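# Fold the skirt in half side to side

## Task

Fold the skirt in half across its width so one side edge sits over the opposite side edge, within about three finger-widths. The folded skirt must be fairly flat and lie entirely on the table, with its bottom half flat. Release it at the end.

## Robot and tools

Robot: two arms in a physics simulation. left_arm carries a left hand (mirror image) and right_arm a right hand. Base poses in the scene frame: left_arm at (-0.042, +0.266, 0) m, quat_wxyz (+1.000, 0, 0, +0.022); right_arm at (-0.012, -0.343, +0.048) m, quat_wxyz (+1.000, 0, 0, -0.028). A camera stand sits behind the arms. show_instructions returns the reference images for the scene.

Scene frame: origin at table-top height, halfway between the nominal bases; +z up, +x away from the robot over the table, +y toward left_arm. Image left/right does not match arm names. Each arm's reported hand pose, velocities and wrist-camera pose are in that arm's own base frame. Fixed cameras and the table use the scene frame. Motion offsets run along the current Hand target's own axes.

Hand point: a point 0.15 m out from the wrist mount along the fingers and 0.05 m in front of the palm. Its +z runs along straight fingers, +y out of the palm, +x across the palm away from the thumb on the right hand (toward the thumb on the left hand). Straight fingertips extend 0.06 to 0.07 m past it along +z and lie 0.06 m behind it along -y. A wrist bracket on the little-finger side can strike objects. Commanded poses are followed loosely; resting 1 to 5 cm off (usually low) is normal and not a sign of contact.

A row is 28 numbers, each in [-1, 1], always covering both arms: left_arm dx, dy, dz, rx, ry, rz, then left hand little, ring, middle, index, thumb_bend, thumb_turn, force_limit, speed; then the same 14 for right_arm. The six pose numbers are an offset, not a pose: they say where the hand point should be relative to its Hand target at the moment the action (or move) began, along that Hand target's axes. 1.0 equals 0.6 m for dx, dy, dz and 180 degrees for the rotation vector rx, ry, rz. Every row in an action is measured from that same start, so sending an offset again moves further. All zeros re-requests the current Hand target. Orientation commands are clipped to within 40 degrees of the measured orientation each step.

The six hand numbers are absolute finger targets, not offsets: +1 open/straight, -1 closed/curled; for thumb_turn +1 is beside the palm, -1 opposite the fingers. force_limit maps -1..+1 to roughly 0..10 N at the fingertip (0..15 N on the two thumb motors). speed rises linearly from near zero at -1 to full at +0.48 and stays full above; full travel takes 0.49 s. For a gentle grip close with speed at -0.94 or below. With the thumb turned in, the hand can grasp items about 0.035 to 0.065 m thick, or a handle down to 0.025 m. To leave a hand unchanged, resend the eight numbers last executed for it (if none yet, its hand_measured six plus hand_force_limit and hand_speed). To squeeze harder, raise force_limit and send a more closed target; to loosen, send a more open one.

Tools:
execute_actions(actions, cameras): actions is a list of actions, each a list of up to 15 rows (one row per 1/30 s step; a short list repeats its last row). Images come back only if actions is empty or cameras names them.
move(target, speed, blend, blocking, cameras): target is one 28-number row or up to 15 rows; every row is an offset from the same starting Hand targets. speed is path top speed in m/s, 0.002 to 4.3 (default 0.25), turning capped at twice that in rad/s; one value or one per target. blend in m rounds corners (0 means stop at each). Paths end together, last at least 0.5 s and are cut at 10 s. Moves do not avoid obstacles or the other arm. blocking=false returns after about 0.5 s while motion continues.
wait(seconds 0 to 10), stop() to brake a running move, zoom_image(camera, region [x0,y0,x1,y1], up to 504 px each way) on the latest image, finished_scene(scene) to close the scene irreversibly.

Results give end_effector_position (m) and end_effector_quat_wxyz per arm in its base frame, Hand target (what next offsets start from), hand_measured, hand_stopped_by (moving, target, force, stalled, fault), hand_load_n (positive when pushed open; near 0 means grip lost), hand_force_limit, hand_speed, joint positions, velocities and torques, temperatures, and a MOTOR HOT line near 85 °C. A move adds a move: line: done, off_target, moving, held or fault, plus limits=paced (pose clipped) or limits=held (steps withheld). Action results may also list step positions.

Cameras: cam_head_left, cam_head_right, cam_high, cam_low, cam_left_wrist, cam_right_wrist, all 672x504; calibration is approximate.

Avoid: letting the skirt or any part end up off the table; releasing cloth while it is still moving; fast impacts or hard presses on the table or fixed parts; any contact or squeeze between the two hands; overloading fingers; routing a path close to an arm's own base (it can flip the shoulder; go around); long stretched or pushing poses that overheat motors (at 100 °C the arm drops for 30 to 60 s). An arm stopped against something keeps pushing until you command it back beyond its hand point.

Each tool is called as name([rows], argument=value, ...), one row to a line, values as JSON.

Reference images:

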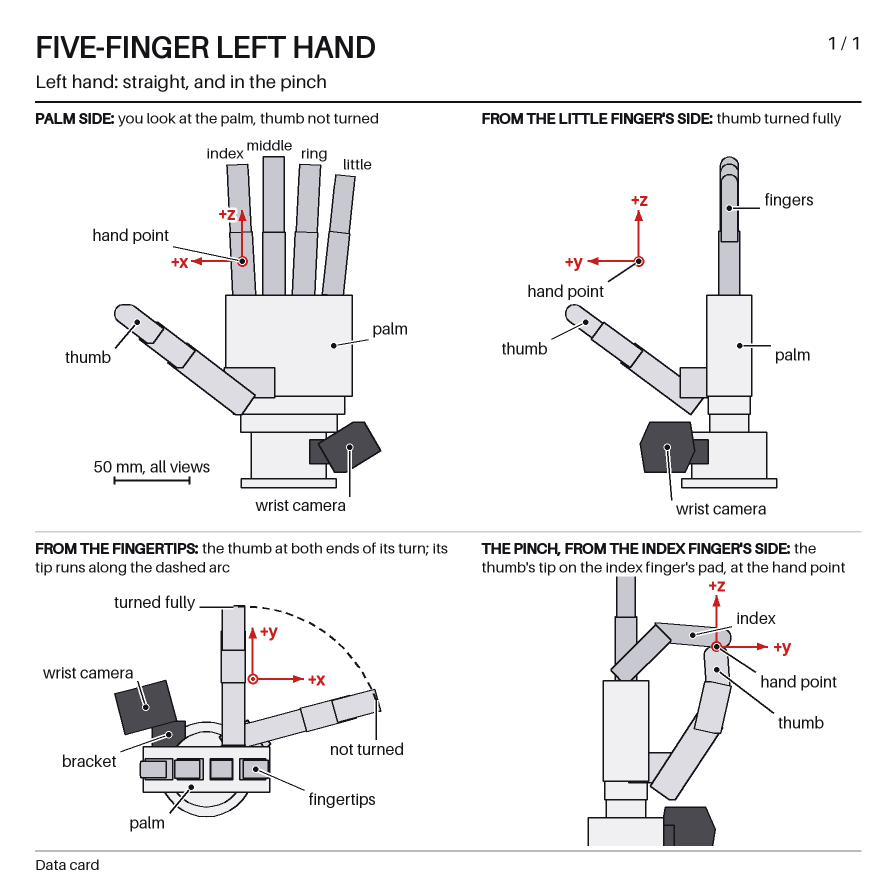

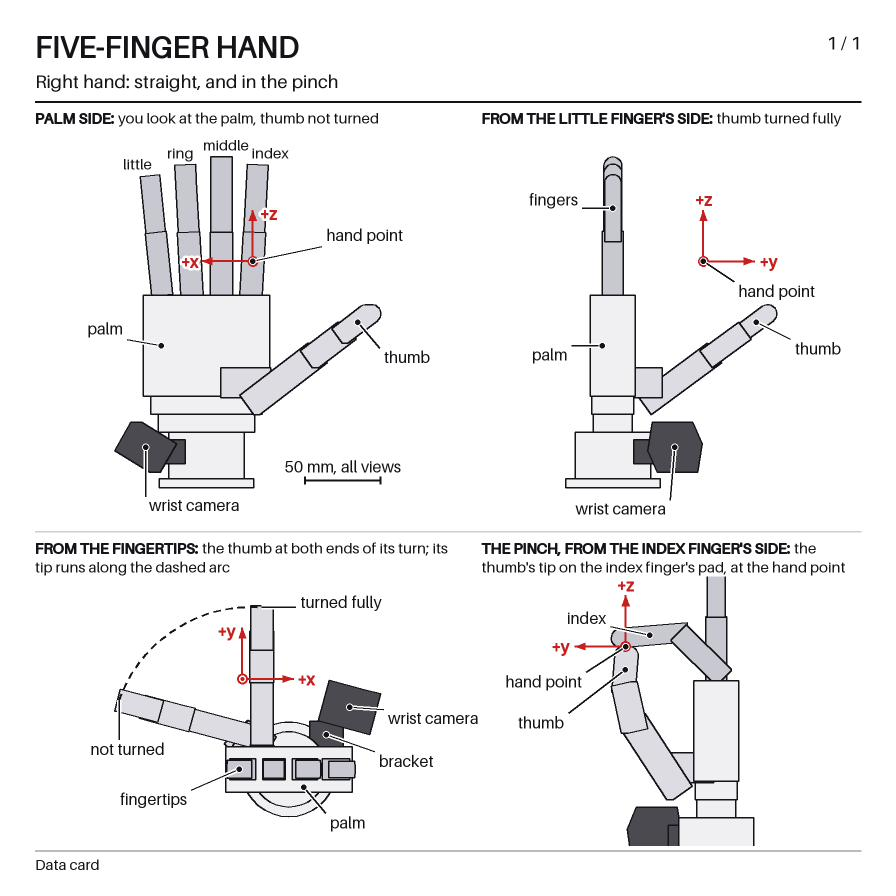

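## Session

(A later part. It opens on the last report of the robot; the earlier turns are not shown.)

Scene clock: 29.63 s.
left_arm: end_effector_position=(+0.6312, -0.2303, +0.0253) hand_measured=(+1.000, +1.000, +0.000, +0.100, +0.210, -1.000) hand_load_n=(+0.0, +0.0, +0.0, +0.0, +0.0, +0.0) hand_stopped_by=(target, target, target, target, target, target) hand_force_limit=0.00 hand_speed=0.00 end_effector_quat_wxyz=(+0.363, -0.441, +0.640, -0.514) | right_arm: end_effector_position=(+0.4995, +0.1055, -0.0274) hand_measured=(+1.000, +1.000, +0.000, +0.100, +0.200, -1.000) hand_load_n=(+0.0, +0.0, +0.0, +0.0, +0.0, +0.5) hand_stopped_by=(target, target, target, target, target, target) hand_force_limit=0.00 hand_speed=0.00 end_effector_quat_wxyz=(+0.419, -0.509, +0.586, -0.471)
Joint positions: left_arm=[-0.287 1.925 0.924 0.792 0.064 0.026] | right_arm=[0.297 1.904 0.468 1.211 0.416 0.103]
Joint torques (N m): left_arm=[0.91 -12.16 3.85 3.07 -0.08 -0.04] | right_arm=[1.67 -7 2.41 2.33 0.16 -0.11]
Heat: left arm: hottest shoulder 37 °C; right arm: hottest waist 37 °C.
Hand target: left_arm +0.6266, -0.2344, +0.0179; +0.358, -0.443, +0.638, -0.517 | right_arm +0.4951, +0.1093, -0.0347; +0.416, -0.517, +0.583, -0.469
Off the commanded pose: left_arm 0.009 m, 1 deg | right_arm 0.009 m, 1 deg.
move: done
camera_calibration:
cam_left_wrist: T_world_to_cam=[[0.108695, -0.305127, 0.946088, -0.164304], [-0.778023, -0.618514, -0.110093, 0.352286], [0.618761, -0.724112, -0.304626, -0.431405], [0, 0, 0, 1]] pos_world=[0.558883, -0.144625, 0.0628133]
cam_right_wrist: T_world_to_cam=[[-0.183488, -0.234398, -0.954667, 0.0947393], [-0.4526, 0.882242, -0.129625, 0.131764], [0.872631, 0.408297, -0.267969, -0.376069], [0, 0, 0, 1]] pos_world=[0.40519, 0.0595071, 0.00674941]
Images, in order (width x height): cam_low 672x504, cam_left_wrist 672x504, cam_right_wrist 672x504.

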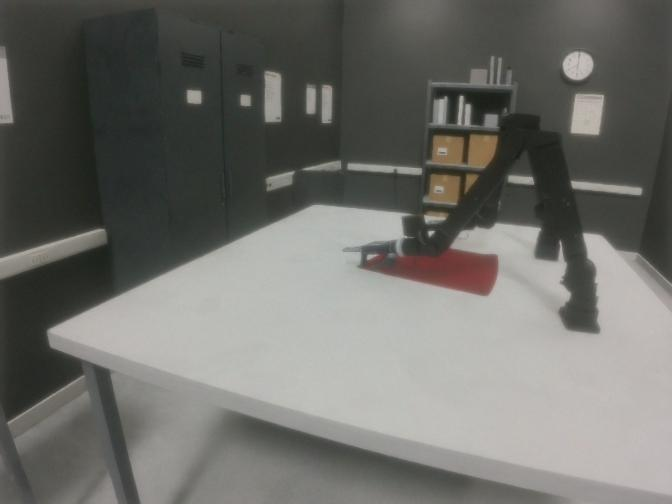

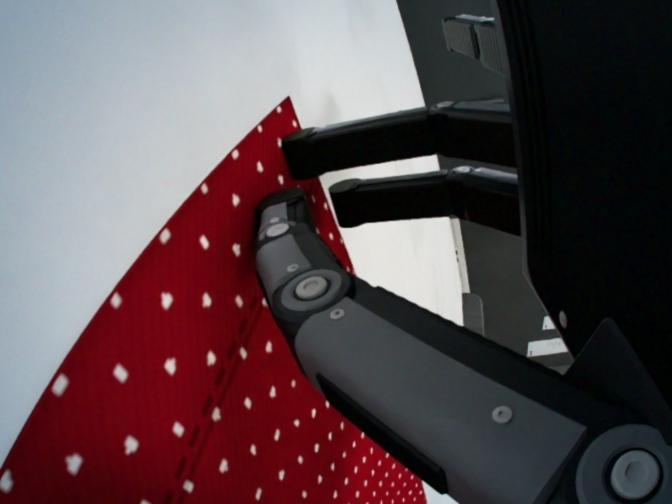

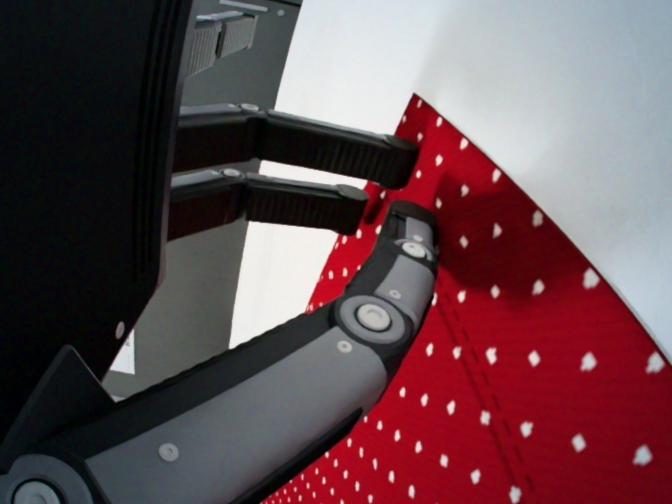

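move(target=[0,0.0114,0.0025,0,0,0,1,1,0,0.1,0.21,-1,0,0,0,0.0114,0.0025,0,0,0,1,1,0,0.1,0.2,-1,0,0], speed=0.05)

move(target=[0,0,0,0,0,0,1,1,-0.7,-0.7,0.21,-1,0.1,-0.84,0,0,0,0,0,0,1,1,-0.7,-0.7,0.2,-1,0.1,-0.84], speed=0.05, cameras=["cam_left_wrist","cam_right_wrist","cam_low"])

zoom_image(camera="cam_low", region=[320, 200, 460, 300])

Scene clock: 30.70 s.
left_arm: end_effector_position=(+0.6326, -0.2307, +0.0244) hand_measured=(+1.000, +1.000, +0.000, +0.100, +0.210, -1.000) hand_load_n=(+0.0, +0.0, +0.0, +0.0, +0.0, +0.0) hand_stopped_by=(target, target, target, target, target, target) hand_force_limit=0.00 hand_speed=0.00 end_effector_quat_wxyz=(+0.367, -0.438, +0.637, -0.518) | right_arm: end_effector_position=(+0.5004, +0.1061, -0.0280) hand_measured=(+1.000, +1.000, +0.000, +0.100, +0.200, -1.000) hand_load_n=(+0.0, +0.0, -0.5, +0.0, +0.0, +0.0) hand_stopped_by=(target, target, target, target, target, target) hand_force_limit=0.00 hand_speed=0.00 end_effector_quat_wxyz=(+0.425, -0.504, +0.583, -0.474)
Joint positions: left_arm=[-0.287 1.935 0.924 0.815 0.064 0.026] | right_arm=[0.298 1.924 0.468 1.248 0.417 0.103]
Joint torques (N m): left_arm=[0.85 -11.69 3.78 2.86 -0.08 -0.03] | right_arm=[1.67 -6.3 2.55 1.73 0.12 -0.11]
Heat: left arm: hottest shoulder 37 °C; right arm: hottest waist 37 °C.
Hand target: left_arm +0.6265, -0.2344, +0.0107; +0.358, -0.444, +0.639, -0.517 | right_arm +0.4951, +0.1094, -0.0417; +0.416, -0.517, +0.583, -0.469
Off the commanded pose: left_arm 0.015 m, 1 deg | right_arm 0.015 m, 2 deg.
move: off_target (left_arm, right_arm)

Scene clock: 31.90 s.
left_arm: end_effector_position=(+0.6331, -0.2308, +0.0253) hand_measured=(+1.000, +1.000, -0.262, -0.298, +0.210, -1.000) hand_load_n=(+0.0, +0.0, +8.0, +7.5, +2.0, -0.5) hand_stopped_by=(target, target, force, force, target, target) hand_force_limit=0.10 hand_speed=-0.84 end_effector_quat_wxyz=(+0.368, -0.437, +0.636, -0.519) | right_arm: end_effector_position=(+0.5009, +0.1062, -0.0269) hand_measured=(+1.000, +1.000, -0.262, -0.312, +0.200, -1.000) hand_load_n=(-0.5, -0.5, +9.5, +6.5, +2.0, -2.5) hand_stopped_by=(target, target, force, force, target, target) hand_force_limit=0.10 hand_speed=-0.84 end_effector_quat_wxyz=(+0.427, -0.503, +0.583, -0.475)
Joint positions: left_arm=[-0.287 1.936 0.924 0.82 0.063 0.026] | right_arm=[0.298 1.925 0.468 1.253 0.417 0.103]
Joint torques (N m): left_arm=[0.91 -11.75 3.77 2.7 -0.08 -0.03] | right_arm=[1.73 -6.36 2.51 1.62 0.11 -0.11]
Heat: left arm: hottest shoulder 37 °C; right arm: hottest waist 37 °C.
Hand target: left_arm +0.6266, -0.2343, +0.0108; +0.358, -0.444, +0.638, -0.517 | right_arm +0.4951, +0.1094, -0.0417; +0.416, -0.517, +0.583, -0.469
Off the commanded pose: left_arm 0.016 m, 1 deg | right_arm 0.016 m, 2 deg.
move: off_target (left_arm, right_arm)
camera_calibration:
cam_left_wrist: T_world_to_cam=[[0.0933193, -0.300177, 0.949308, -0.153986], [-0.775827, -0.619502, -0.119624, 0.352015], [0.624006, -0.725336, -0.290697, -0.436868], [0, 0, 0, 1]] pos_world=[0.560081, -0.145025, 0.0612937]
cam_right_wrist: T_world_to_cam=[[-0.163601, -0.228467, -0.959707, 0.0848666], [-0.449881, 0.88305, -0.133527, 0.130274], [0.877976, 0.409909, -0.247251, -0.379737], [0, 0, 0, 1]] pos_world=[0.405892, 0.0600078, 0.00495207]
Images, in order (width x height): cam_low 672x504, cam_left_wrist 672x504, cam_right_wrist 672x504.

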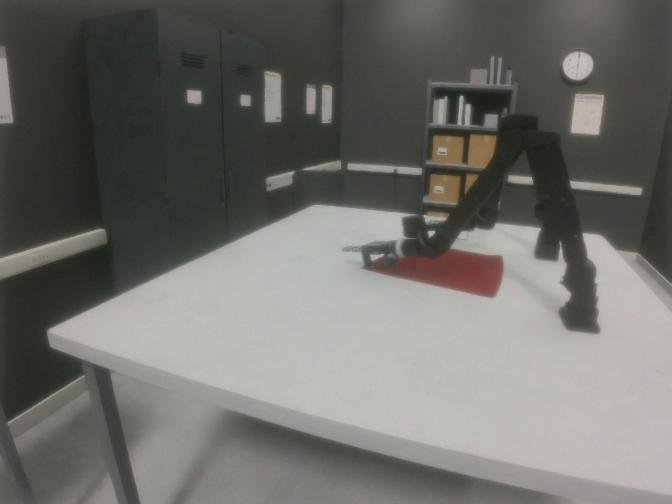

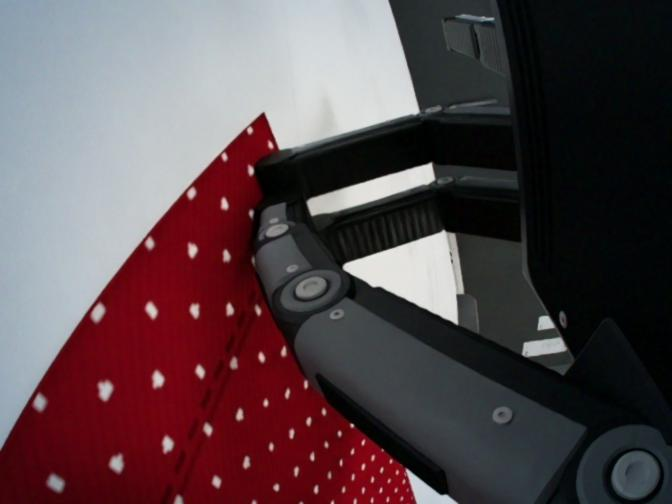

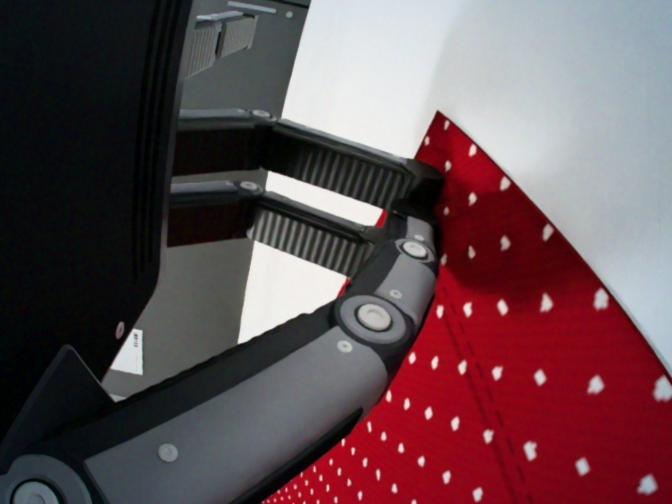

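Scaled by 3.600.

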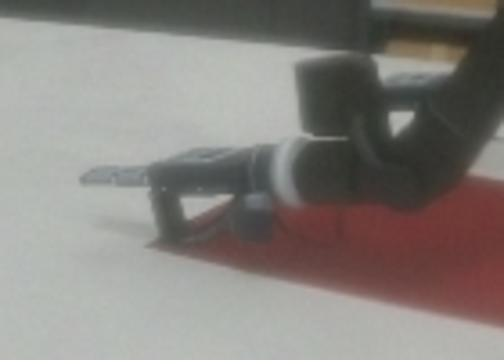

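zoom_image(camera="cam_left_wrist", region=[220, 90, 380, 270])

zoom_image(camera="cam_right_wrist", region=[320, 90, 500, 290])

Scaled by 2.800 from the camera's 672x504 image, which has a finer 960x720 frame.

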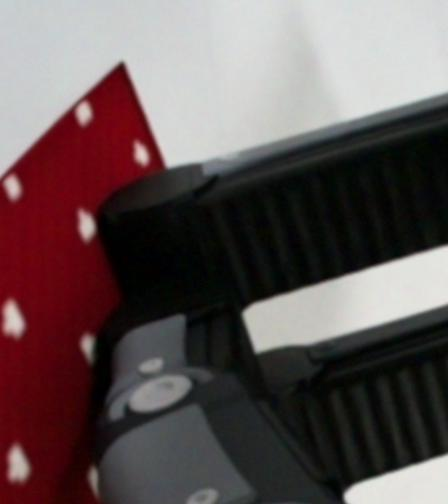

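Scaled by 2.520 from the camera's 672x504 image, which has a finer 960x720 frame.

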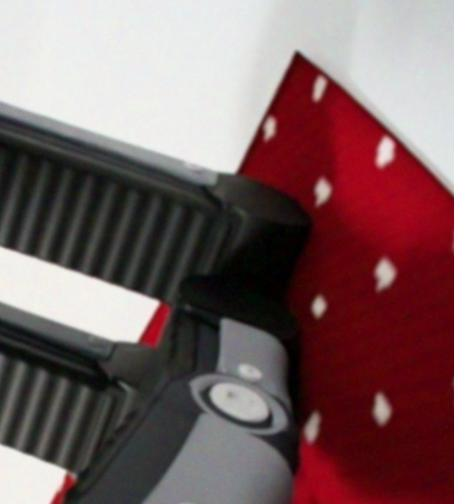

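move(target=[0,-0.0733,-0.0158,0,0,0,1,1,-0.7,-0.7,0.21,-1,0.1,-0.84,0,-0.0733,-0.0158,0,0,0,1,1,-0.7,-0.7,0.2,-1,0.1,-0.84], speed=0.05, cameras=["cam_left_wrist","cam_right_wrist","cam_low"])

zoom_image(camera="cam_low", region=[320, 200, 460, 300])

Scene clock: 33.63 s.
left_arm: end_effector_position=(+0.6290, -0.2296, +0.0462) hand_measured=(+1.000, +1.000, -0.262, -0.298, +0.210, -1.000) hand_load_n=(+0.0, +0.0, +7.5, +8.0, +2.0, -0.5) hand_stopped_by=(target, target, force, force, target, target) hand_force_limit=0.10 hand_speed=-0.84 end_effector_quat_wxyz=(+0.361, -0.442, +0.642, -0.511) | right_arm: end_effector_position=(+0.4980, +0.1059, +0.0001) hand_measured=(+1.000, +1.000, -0.262, -0.312, +0.200, -1.000) hand_load_n=(+0.0, +0.0, +9.5, +6.5, +2.0, -2.5) hand_stopped_by=(target, target, force, force, target, target) hand_force_limit=0.10 hand_speed=-0.84 end_effector_quat_wxyz=(+0.415, -0.513, +0.587, -0.469)
Joint positions: left_arm=[-0.287 1.868 0.924 0.726 0.063 0.026] | right_arm=[0.299 1.774 0.459 1.077 0.417 0.103]
Joint torques (N m): left_arm=[0.85 -14.21 4.59 1.88 -0.07 -0.03] | right_arm=[1.67 -8.82 3.15 1.69 0.12 -0.11]
Heat: left arm: hottest shoulder 37 °C; right arm: hottest waist 37 °C.
Hand target: left_arm +0.6265, -0.2343, +0.0559; +0.359, -0.444, +0.638, -0.517 | right_arm +0.4951, +0.1095, +0.0031; +0.416, -0.517, +0.583, -0.469
Off the commanded pose: left_arm 0.011 m, 1 deg | right_arm 0.005 m, 1 deg.
move: off_target (left_arm)
camera_calibration:
cam_left_wrist: T_world_to_cam=[[0.116558, -0.307053, 0.944528, -0.188967], [-0.778634, -0.618627, -0.105021, 0.353387], [0.616557, -0.723201, -0.311188, -0.421207], [0, 0, 0, 1]] pos_world=[0.556883, -0.144026, 0.0845226]
cam_right_wrist: T_world_to_cam=[[-0.194678, -0.238312, -0.951477, 0.126712], [-0.455164, 0.881219, -0.127586, 0.135658], [0.868865, 0.40824, -0.280025, -0.365618], [0, 0, 0, 1]] pos_world=[0.404087, 0.0599119, 0.0354898]
Images, in order (width x height): cam_low 672x504, cam_left_wrist 672x504, cam_right_wrist 672x504.

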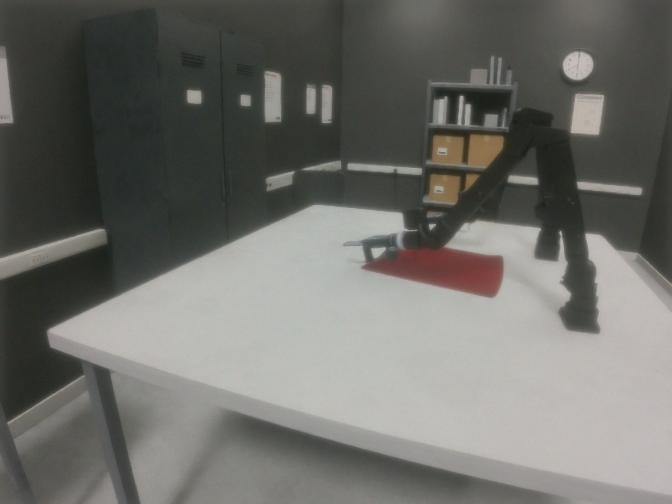

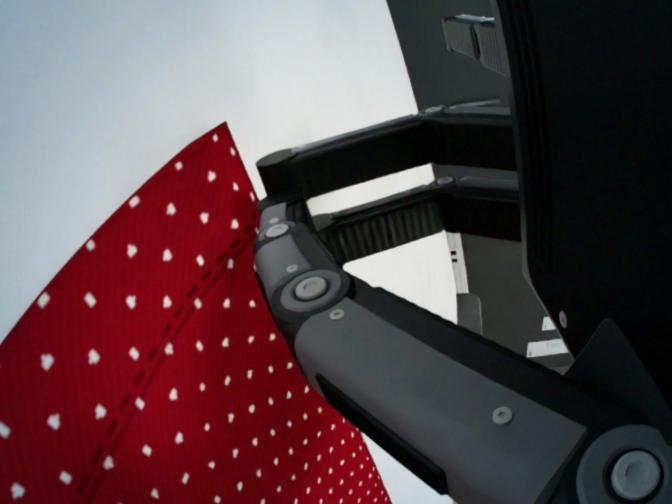

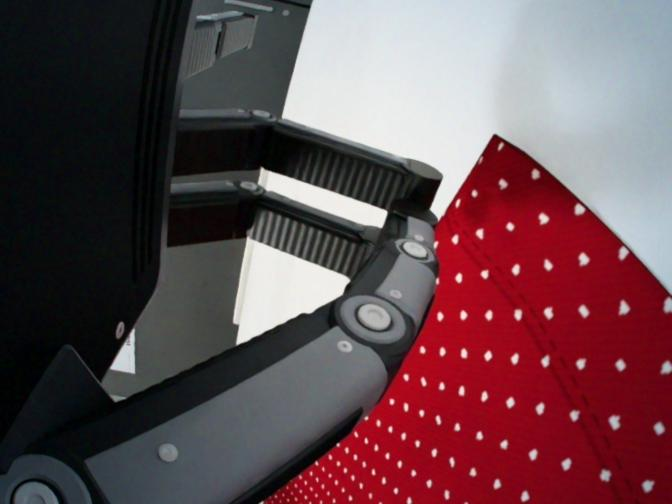

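Scaled by 3.600.

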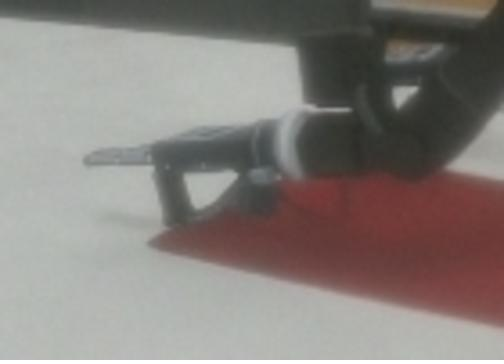

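move([
  [-0.0077,0,-0.0048,0,0,0,1,1,0.05,0.15,0.45,-1,0,0,0,0,-0.0207,0,0,0,1,1,0.05,0.15,0.45,-1,0,0],
  [-0.0077,0.0453,-0.0048,0,0,0,1,1,0.05,0.15,0.45,-1,0,0,0,0.047,-0.0207,0,0,0,1,1,0.05,0.15,0.45,-1,0,0],
], speed=0.05, cameras=["cam_left_wrist","cam_right_wrist","cam_low"])

zoom_image(camera="cam_low", region=[320, 200, 460, 300])

Scene clock: 36.90 s.
left_arm: end_effector_position=(+0.6211, -0.2286, +0.0332) hand_measured=(+1.000, +1.000, +0.050, +0.150, +0.450, -1.000) hand_load_n=(+0.0, +0.0, +0.0, +0.0, +0.0, +0.0) hand_stopped_by=(target, target, target, target, target, target) hand_force_limit=0.00 hand_speed=0.00 end_effector_quat_wxyz=(+0.359, -0.441, +0.643, -0.513) | right_arm: end_effector_position=(+0.4801, +0.1084, -0.0193) hand_measured=(+1.000, +1.000, +0.050, +0.150, +0.450, -1.000) hand_load_n=(+0.0, +0.0, +0.0, +0.0, +0.0, +0.0) hand_stopped_by=(target, target, target, target, target, target) hand_force_limit=0.00 hand_speed=0.00 end_effector_quat_wxyz=(+0.414, -0.516, +0.585, -0.470)
Joint positions: left_arm=[-0.287 1.887 0.898 0.771 0.07 0.026] | right_arm=[0.322 1.843 0.42 1.183 0.437 0.103]
Joint torques (N m): left_arm=[1.79 -12.04 4.04 3.14 0.06 -0.01] | right_arm=[1.67 -6.83 2.35 2.59 0.25 -0.06]
Heat: left arm: hottest shoulder 37 °C; right arm: hottest waist 37 °C.
Hand target: left_arm +0.6202, -0.2270, +0.0298; +0.358, -0.444, +0.638, -0.517 | right_arm +0.4771, +0.1115, -0.0217; +0.416, -0.517, +0.583, -0.469
Off the commanded pose: left_arm 0.004 m, 1 deg | right_arm 0.005 m, 0 deg.
move: done
camera_calibration:
cam_left_wrist: T_world_to_cam=[[0.114642, -0.306368, 0.944984, -0.174162], [-0.782537, -0.613844, -0.104077, 0.350022], [0.611959, -0.727553, -0.310117, -0.417868], [0, 0, 0, 1]] pos_world=[0.549589, -0.14252, 0.0714213]
cam_right_wrist: T_world_to_cam=[[-0.194821, -0.244228, -0.949946, 0.106175], [-0.458506, 0.878846, -0.131915, 0.124603], [0.867074, 0.409857, -0.283198, -0.355989], [0, 0, 0, 1]] pos_world=[0.386485, 0.0623282, 0.0164818]
Images, in order (width x height): cam_low 672x504, cam_left_wrist 672x504, cam_right_wrist 672x504.

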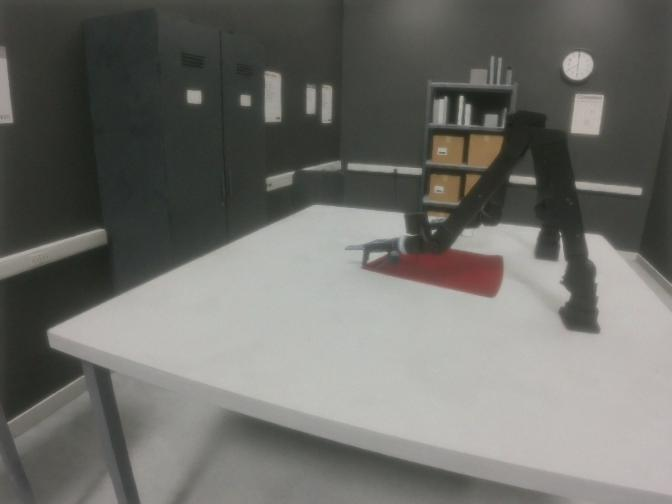

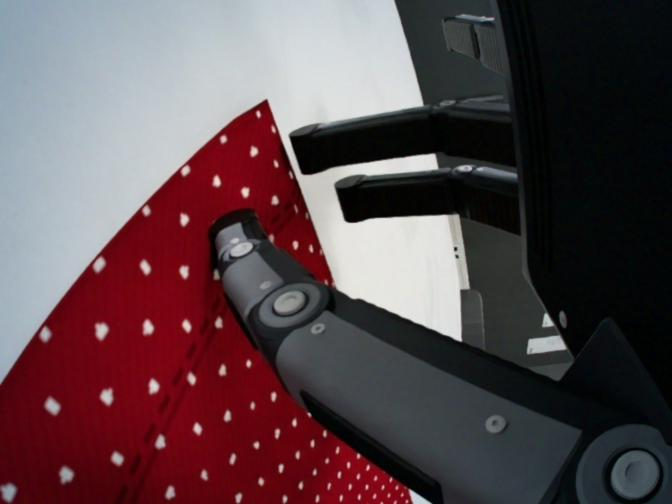

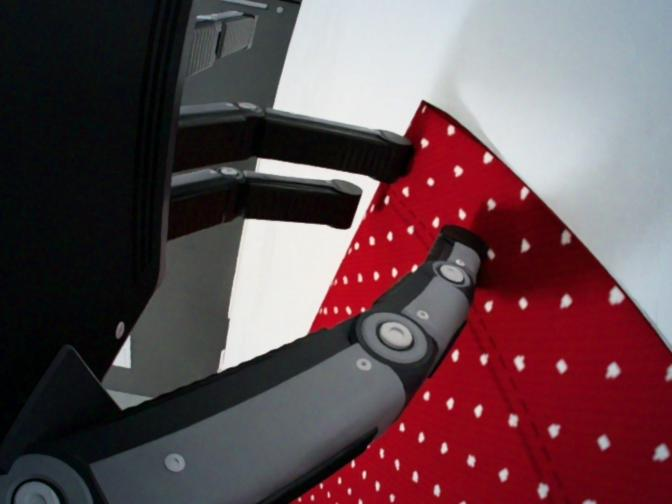

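Scaled by 3.600.

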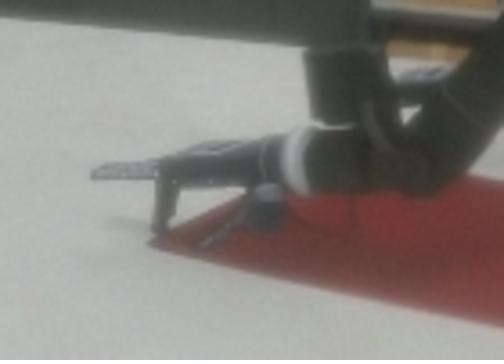

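move([
  [0,0.038,-0.002,0,0,0,1,1,0.05,0.15,0.45,-1,0,0,0,0.0338,0,0,0,0,1,1,0.05,0.15,0.45,-1,0,0],
  [0,0.038,-0.002,0,0,0,1,1,-0.6,-0.6,0.45,-1,0.2,-0.84,0,0.0338,0,0,0,0,1,1,-0.6,-0.6,0.45,-1,0.2,-0.84],
], speed=0.05, cameras=["cam_left_wrist","cam_right_wrist","cam_low"])

zoom_image(camera="cam_low", region=[320, 200, 460, 300])

zoom_image(camera="cam_left_wrist", region=[200, 70, 380, 270])

zoom_image(camera="cam_right_wrist", region=[320, 70, 500, 270])

Scene clock: 40.27 s.
left_arm: end_effector_position=(+0.6224, -0.2292, +0.0332) hand_measured=(+1.000, +1.000, -0.510, -0.600, +0.450, -1.000) hand_load_n=(+0.0, +0.0, +6.5, +0.5, +5.5, +0.5) hand_stopped_by=(target, target, force, target, target, target) hand_force_limit=0.20 hand_speed=-0.84 end_effector_quat_wxyz=(+0.371, -0.431, +0.631, -0.528) | right_arm: end_effector_position=(+0.4835, +0.1099, -0.0192) hand_measured=(+1.000, +1.000, -0.480, -0.600, +0.450, -1.000) hand_load_n=(+0.0, +0.0, +5.5, +0.0, +1.0, -1.0) hand_stopped_by=(target, target, force, target, target, target) hand_force_limit=0.20 hand_speed=-0.84 end_effector_quat_wxyz=(+0.432, -0.498, +0.578, -0.480)
Joint positions: left_arm=[-0.287 1.911 0.885 0.856 0.071 0.025] | right_arm=[0.327 1.906 0.42 1.302 0.447 0.103]
Joint torques (N m): left_arm=[1.79 -10.52 3.32 2.43 0.05 0] | right_arm=[1.67 -5.19 1.68 1.33 0.03 -0.05]
Heat: left arm: hottest shoulder 37 °C; right arm: hottest waist 37 °C.
Hand target: left_arm +0.6145, -0.2249, +0.0078; +0.358, -0.443, +0.639, -0.517 | right_arm +0.4728, +0.1120, -0.0415; +0.416, -0.517, +0.583, -0.469
Off the commanded pose: left_arm 0.027 m, 2 deg | right_arm 0.025 m, 3 deg.
move: off_target (left_arm, right_arm); target 2's new numbers were sent with left_arm's hand 0.027 m and 2 deg from that target
camera_calibration:
cam_left_wrist: T_world_to_cam=[[0.0710421, -0.293149, 0.953424, -0.144554], [-0.777819, -0.614676, -0.131037, 0.348405], [0.62446, -0.732282, -0.271685, -0.429203], [0, 0, 0, 1]] pos_world=[0.549285, -0.142517, 0.0668673]
cam_right_wrist: T_world_to_cam=[[-0.144149, -0.228057, -0.962918, 0.0807061], [-0.446588, 0.883342, -0.142356, 0.118338], [0.883052, 0.409507, -0.229181, -0.366128], [0, 0, 0, 1]] pos_world=[0.387792, 0.0638052, 0.0106498]
Images, in order (width x height): cam_low 672x504, cam_left_wrist 672x504, cam_right_wrist 672x504.

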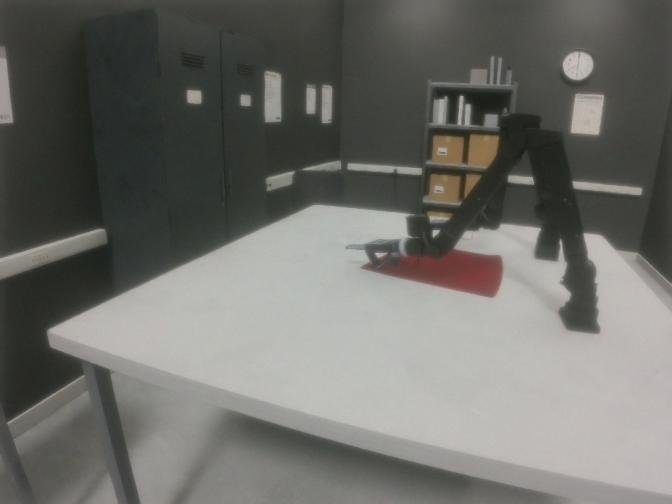

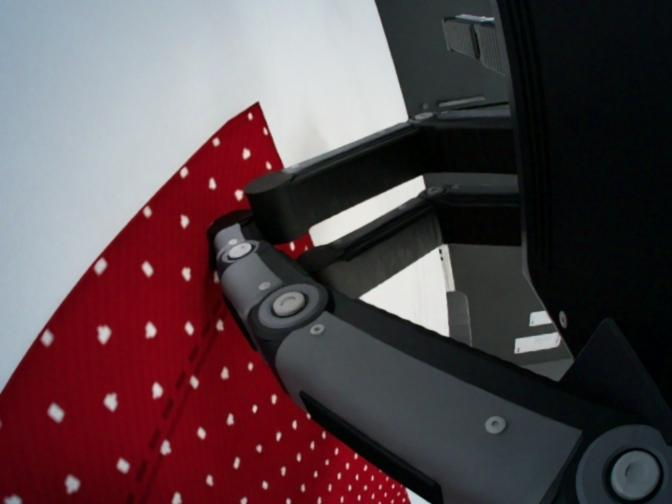

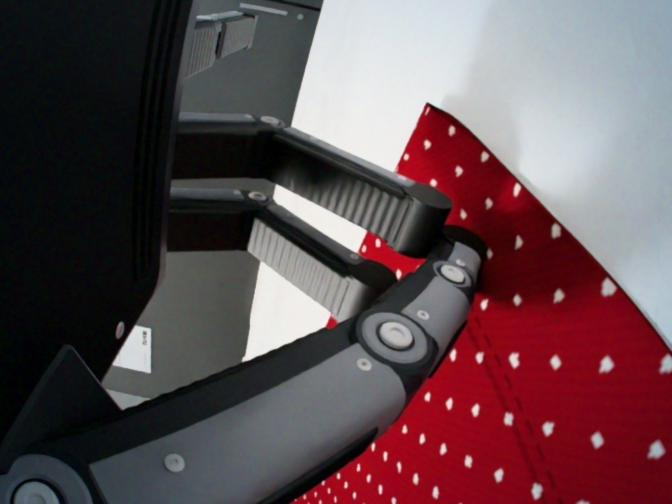

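Scaled by 3.600.

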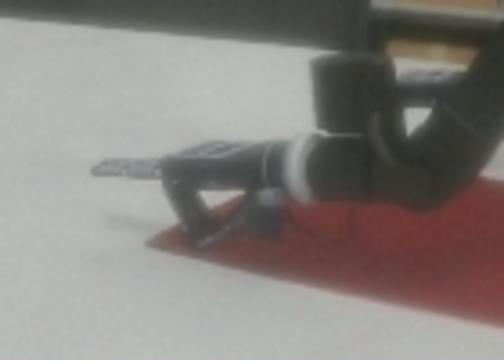

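Scaled by 2.520 from the camera's 672x504 image, which has a finer 960x720 frame.

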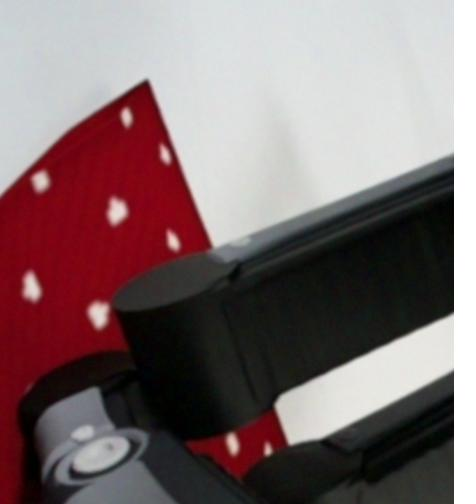

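Scaled by 2.520 from the camera's 672x504 image, which has a finer 960x720 frame.

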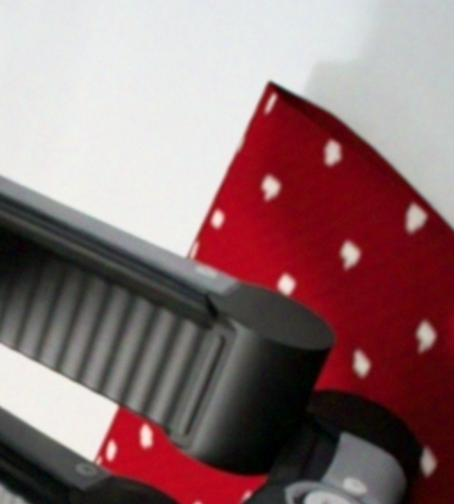

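move([
  [0.0005,-0.0635,-0.0217,0,0,0,1,1,-0.6,-0.6,0.45,-1,0.2,-0.84,-0.0068,-0.0625,-0.0268,0,0,0,1,1,-0.6,-0.6,0.45,-1,0.2,-0.84],
  [0.0005,-0.0635,-0.0217,0,0,0,1,1,0.05,0.15,0.33,-1,0,0.2,-0.0068,-0.0625,-0.0268,0,0,0,1,1,0.05,0.15,0.33,-1,0,0.2],
  [0.0005,0.0017,-0.0077,0,0,0,1,1,0.05,0.15,0.33,-1,0,0,-0.0068,0.0027,-0.0128,0,0,0,1,1,0.05,0.15,0.33,-1,0,0],
], speed=0.06, cameras=["cam_left_wrist","cam_right_wrist","cam_low"])

zoom_image(camera="cam_low", region=[320, 200, 460, 300])

Scene clock: 44.47 s.
left_arm: end_effector_position=(+0.6166, -0.2276, +0.0309) hand_measured=(+1.000, +1.000, +0.050, +0.150, +0.408, -1.000) hand_load_n=(+0.0, +0.0, +0.0, +0.0, -3.0, -0.5) hand_stopped_by=(target, target, target, target, force, target) hand_force_limit=0.00 hand_speed=0.00 end_effector_quat_wxyz=(+0.369, -0.432, +0.633, -0.526) | right_arm: end_effector_position=(+0.4683, +0.1134, -0.0254) hand_measured=(+1.000, +1.000, +0.050, +0.150, +0.328, -1.000) hand_load_n=(+0.0, +0.0, +0.0, +0.0, -4.0, -1.0) hand_stopped_by=(target, target, target, target, target, target) hand_force_limit=0.00 hand_speed=0.00 end_effector_quat_wxyz=(+0.426, -0.506, +0.579, -0.477)
Joint positions: left_arm=[-0.287 1.904 0.869 0.86 0.071 0.025] | right_arm=[0.353 1.907 0.391 1.31 0.469 0.105]
Joint torques (N m): left_arm=[1.79 -10.4 3.44 2.56 0.04 0] | right_arm=[1.61 -5.07 2.82 1.42 0.11 -0.01]
Heat: left arm: hottest shoulder 37 °C; right arm: hottest waist 37 °C.
Hand target: left_arm +0.6101, -0.2236, +0.0079; +0.359, -0.443, +0.638, -0.517 | right_arm +0.4655, +0.1170, -0.0414; +0.416, -0.517, +0.583, -0.469
Off the commanded pose: left_arm 0.024 m, 2 deg | right_arm 0.017 m, 2 deg.
move: off_target (left_arm, right_arm); target 3's new numbers were sent with left_arm's hand 0.024 m and 2 deg from that target
camera_calibration:
cam_left_wrist: T_world_to_cam=[[0.076554, -0.29393, 0.952756, -0.14507], [-0.778728, -0.61438, -0.126969, 0.345007], [0.622674, -0.732218, -0.275925, -0.423839], [0, 0, 0, 1]] pos_world=[0.543686, -0.141017, 0.0650734]
cam_right_wrist: T_world_to_cam=[[-0.161691, -0.237404, -0.95786, 0.0828017], [-0.452671, 0.880334, -0.141777, 0.110801], [0.876895, 0.410671, -0.249808, -0.353344], [0, 0, 0, 1]] pos_world=[0.37339, 0.0672234, 0.00675321]
Images, in order (width x height): cam_low 672x504, cam_left_wrist 672x504, cam_right_wrist 672x504.

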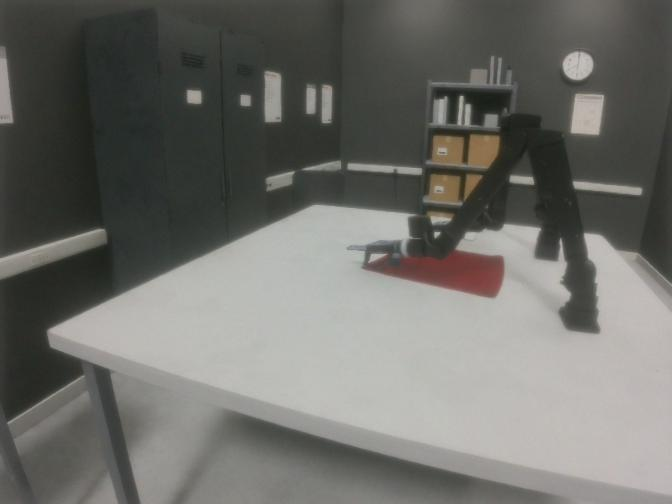

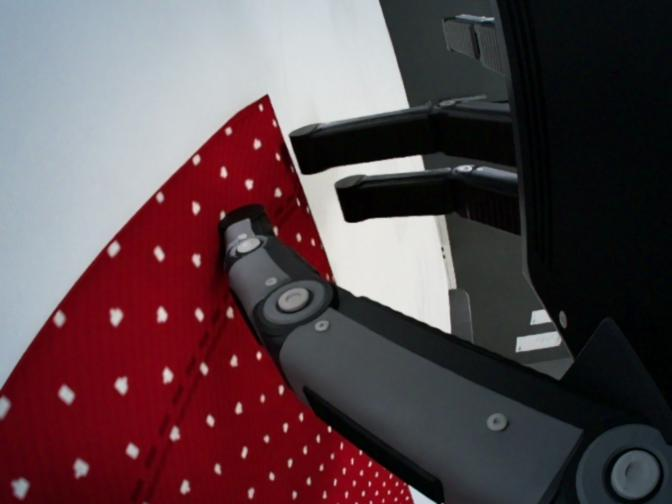

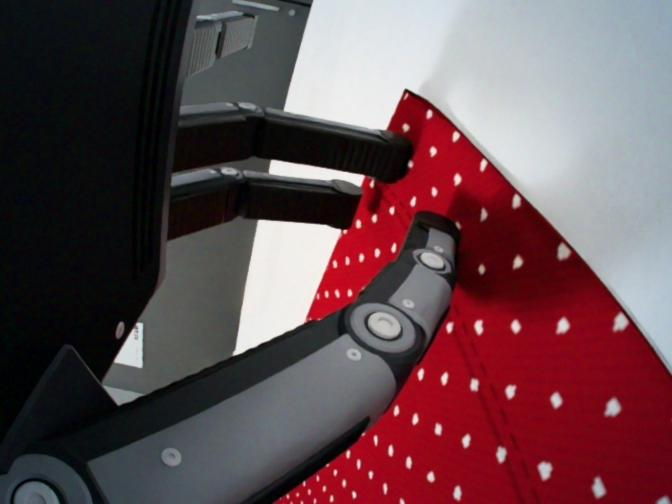

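Scaled by 3.600.

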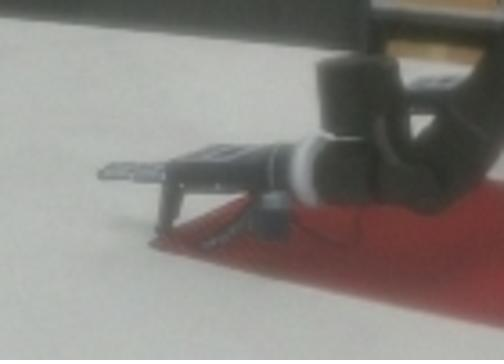

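move(target=[0,-0.03,0,0,0,0,1,1,0.05,0.15,0.33,-1,0,0,0,0.0,0,0,0,0,1,1,-0.6,-0.6,0.33,-1,0.2,-0.84], speed=0.05, cameras=["cam_left_wrist","cam_right_wrist","cam_low"])

zoom_image(camera="cam_right_wrist", region=[320, 70, 500, 270])

Scene clock: 46.27 s.
left_arm: end_effector_position=(+0.6153, -0.2272, +0.0304) hand_measured=(+1.000, +1.000, +0.050, +0.150, +0.408, -1.000) hand_load_n=(+0.0, +0.0, +0.0, +0.0, -4.0, -0.5) hand_stopped_by=(target, target, target, target, force, target) hand_force_limit=0.00 hand_speed=0.00 end_effector_quat_wxyz=(+0.366, -0.435, +0.635, -0.523) | right_arm: end_effector_position=(+0.4690, +0.1134, -0.0247) hand_measured=(+1.000, +1.000, -0.316, -0.454, +0.332, -1.000) hand_load_n=(-0.5, +0.0, +5.0, +6.0, +4.0, -2.0) hand_stopped_by=(target, target, force, force, target, target) hand_force_limit=0.20 hand_speed=-0.84 end_effector_quat_wxyz=(+0.426, -0.504, +0.579, -0.478)
Joint positions: left_arm=[-0.287 1.898 0.869 0.843 0.071 0.024] | right_arm=[0.353 1.907 0.392 1.312 0.47 0.105]
Joint torques (N m): left_arm=[1.79 -12.63 4.4 1.28 0.02 0] | right_arm=[1.61 -5.07 2.71 1.31 0.04 0]
Heat: left arm: hottest shoulder 37 °C; right arm: hottest waist 37 °C.
Hand target: left_arm +0.6136, -0.2249, +0.0254; +0.358, -0.443, +0.638, -0.517 | right_arm +0.4655, +0.1170, -0.0415; +0.416, -0.517, +0.583, -0.469
Off the commanded pose: left_arm 0.006 m, 2 deg | right_arm 0.018 m, 2 deg.
move: off_target (right_arm)
camera_calibration:
cam_left_wrist: T_world_to_cam=[[0.0870721, -0.296751, 0.950977, -0.151486], [-0.780046, -0.614069, -0.120198, 0.344884], [0.619634, -0.73134, -0.284948, -0.420525], [0, 0, 0, 1]] pos_world=[0.542787, -0.140718, 0.0656861]
cam_right_wrist: T_world_to_cam=[[-0.159212, -0.236453, -0.95851, 0.0823314], [-0.450971, 0.881098, -0.142449, 0.110368], [0.878224, 0.409581, -0.246915, -0.35425], [0, 0, 0, 1]] pos_world=[0.373991, 0.0673165, 0.00716771]
Images, in order (width x height): cam_low 672x504, cam_left_wrist 672x504, cam_right_wrist 672x504.

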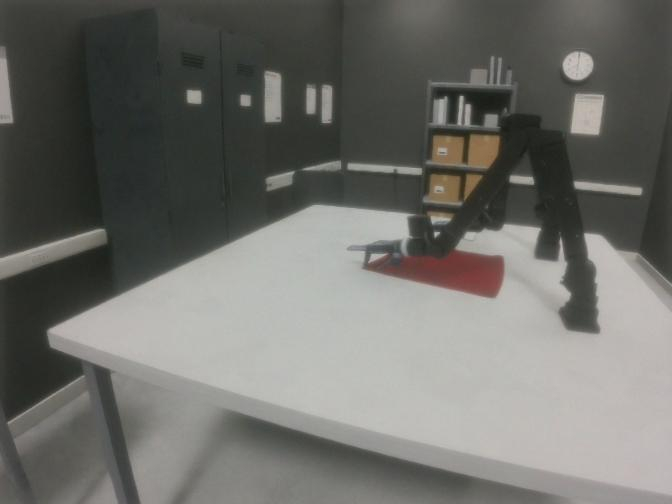

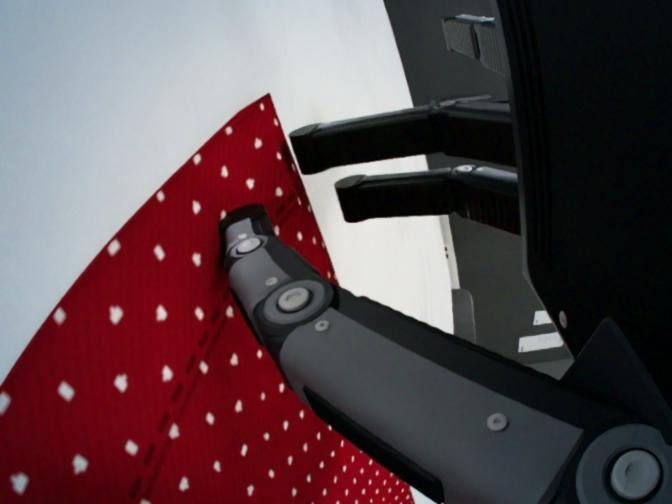

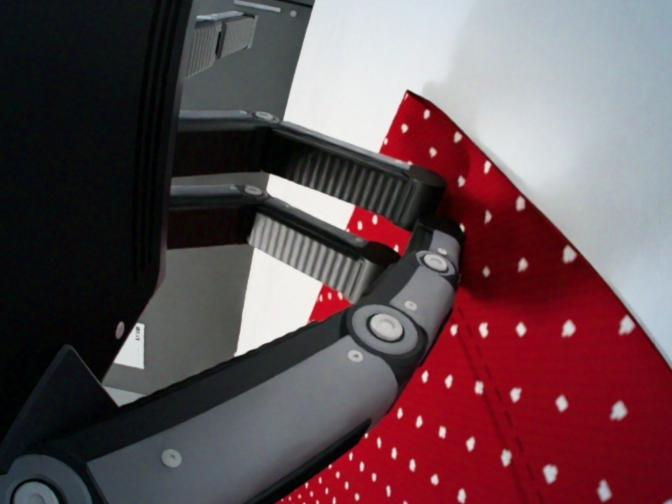

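Scaled by 2.520 from the camera's 672x504 image, which has a finer 960x720 frame.

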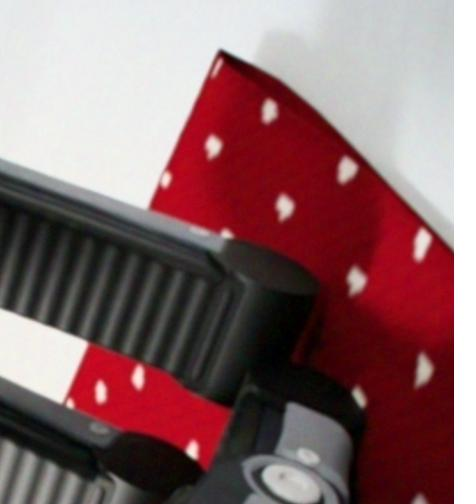

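move(target=[0,0,0,0,0,0,1,1,0.05,0.15,0.33,-1,0,0,0,-0.07,-0.015,0,0,0,1,1,-0.6,-0.6,0.33,-1,0.2,-0.84], speed=0.05, cameras=["cam_right_wrist"])

Scene clock: 47.93 s.
left_arm: end_effector_position=(+0.6153, -0.2272, +0.0304) hand_measured=(+1.000, +1.000, +0.050, +0.150, +0.408, -1.000) hand_load_n=(+0.0, -0.5, +0.0, +0.0, -4.0, -0.5) hand_stopped_by=(target, target, target, target, force, target) hand_force_limit=0.00 hand_speed=0.00 end_effector_quat_wxyz=(+0.366, -0.435, +0.635, -0.523) | right_arm: end_effector_position=(+0.4692, +0.1136, -0.0009) hand_measured=(+1.000, +1.000, -0.316, -0.454, +0.332, -1.000) hand_load_n=(+0.0, +0.0, +4.0, +4.5, +6.0, -1.0) hand_stopped_by=(target, target, force, force, target, target) hand_force_limit=0.20 hand_speed=-0.84 end_effector_quat_wxyz=(+0.412, -0.516, +0.584, -0.472)
Joint positions: left_arm=[-0.287 1.898 0.869 0.843 0.071 0.024] | right_arm=[0.353 1.751 0.392 1.118 0.47 0.105]
Joint torques (N m): left_arm=[1.79 -12.63 4.38 1.29 0.02 0] | right_arm=[1.61 -8.18 2.65 1.59 0.06 -0.01]
Heat: left arm: hottest shoulder 37 °C; right arm: hottest waist 37 °C.
Hand target: left_arm +0.6136, -0.2249, +0.0254; +0.358, -0.443, +0.638, -0.517 | right_arm +0.4657, +0.1171, +0.0015; +0.416, -0.517, +0.583, -0.469
Off the commanded pose: left_arm 0.006 m, 2 deg | right_arm 0.006 m, 1 deg.
move: done
camera_calibration:
cam_right_wrist: T_world_to_cam=[[-0.193626, -0.249068, -0.948933, 0.122726], [-0.456333, 0.879101, -0.137626, 0.116443], [0.868487, 0.406382, -0.283874, -0.343801], [0, 0, 0, 1]] pos_world=[0.375487, 0.0679165, 0.0348877]
Images, in order (width x height): cam_right_wrist 672x504.

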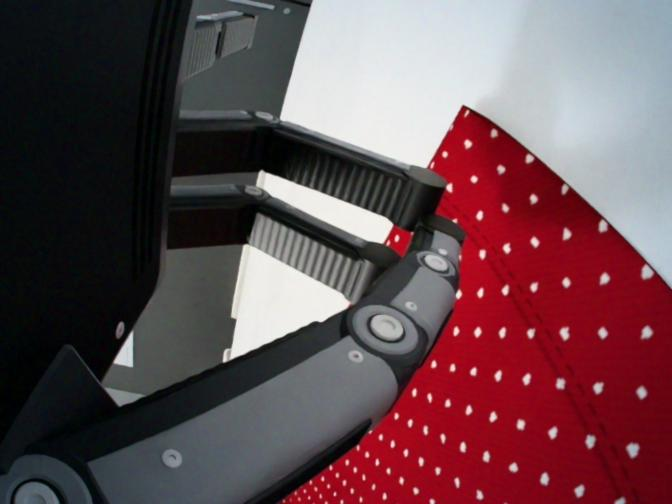

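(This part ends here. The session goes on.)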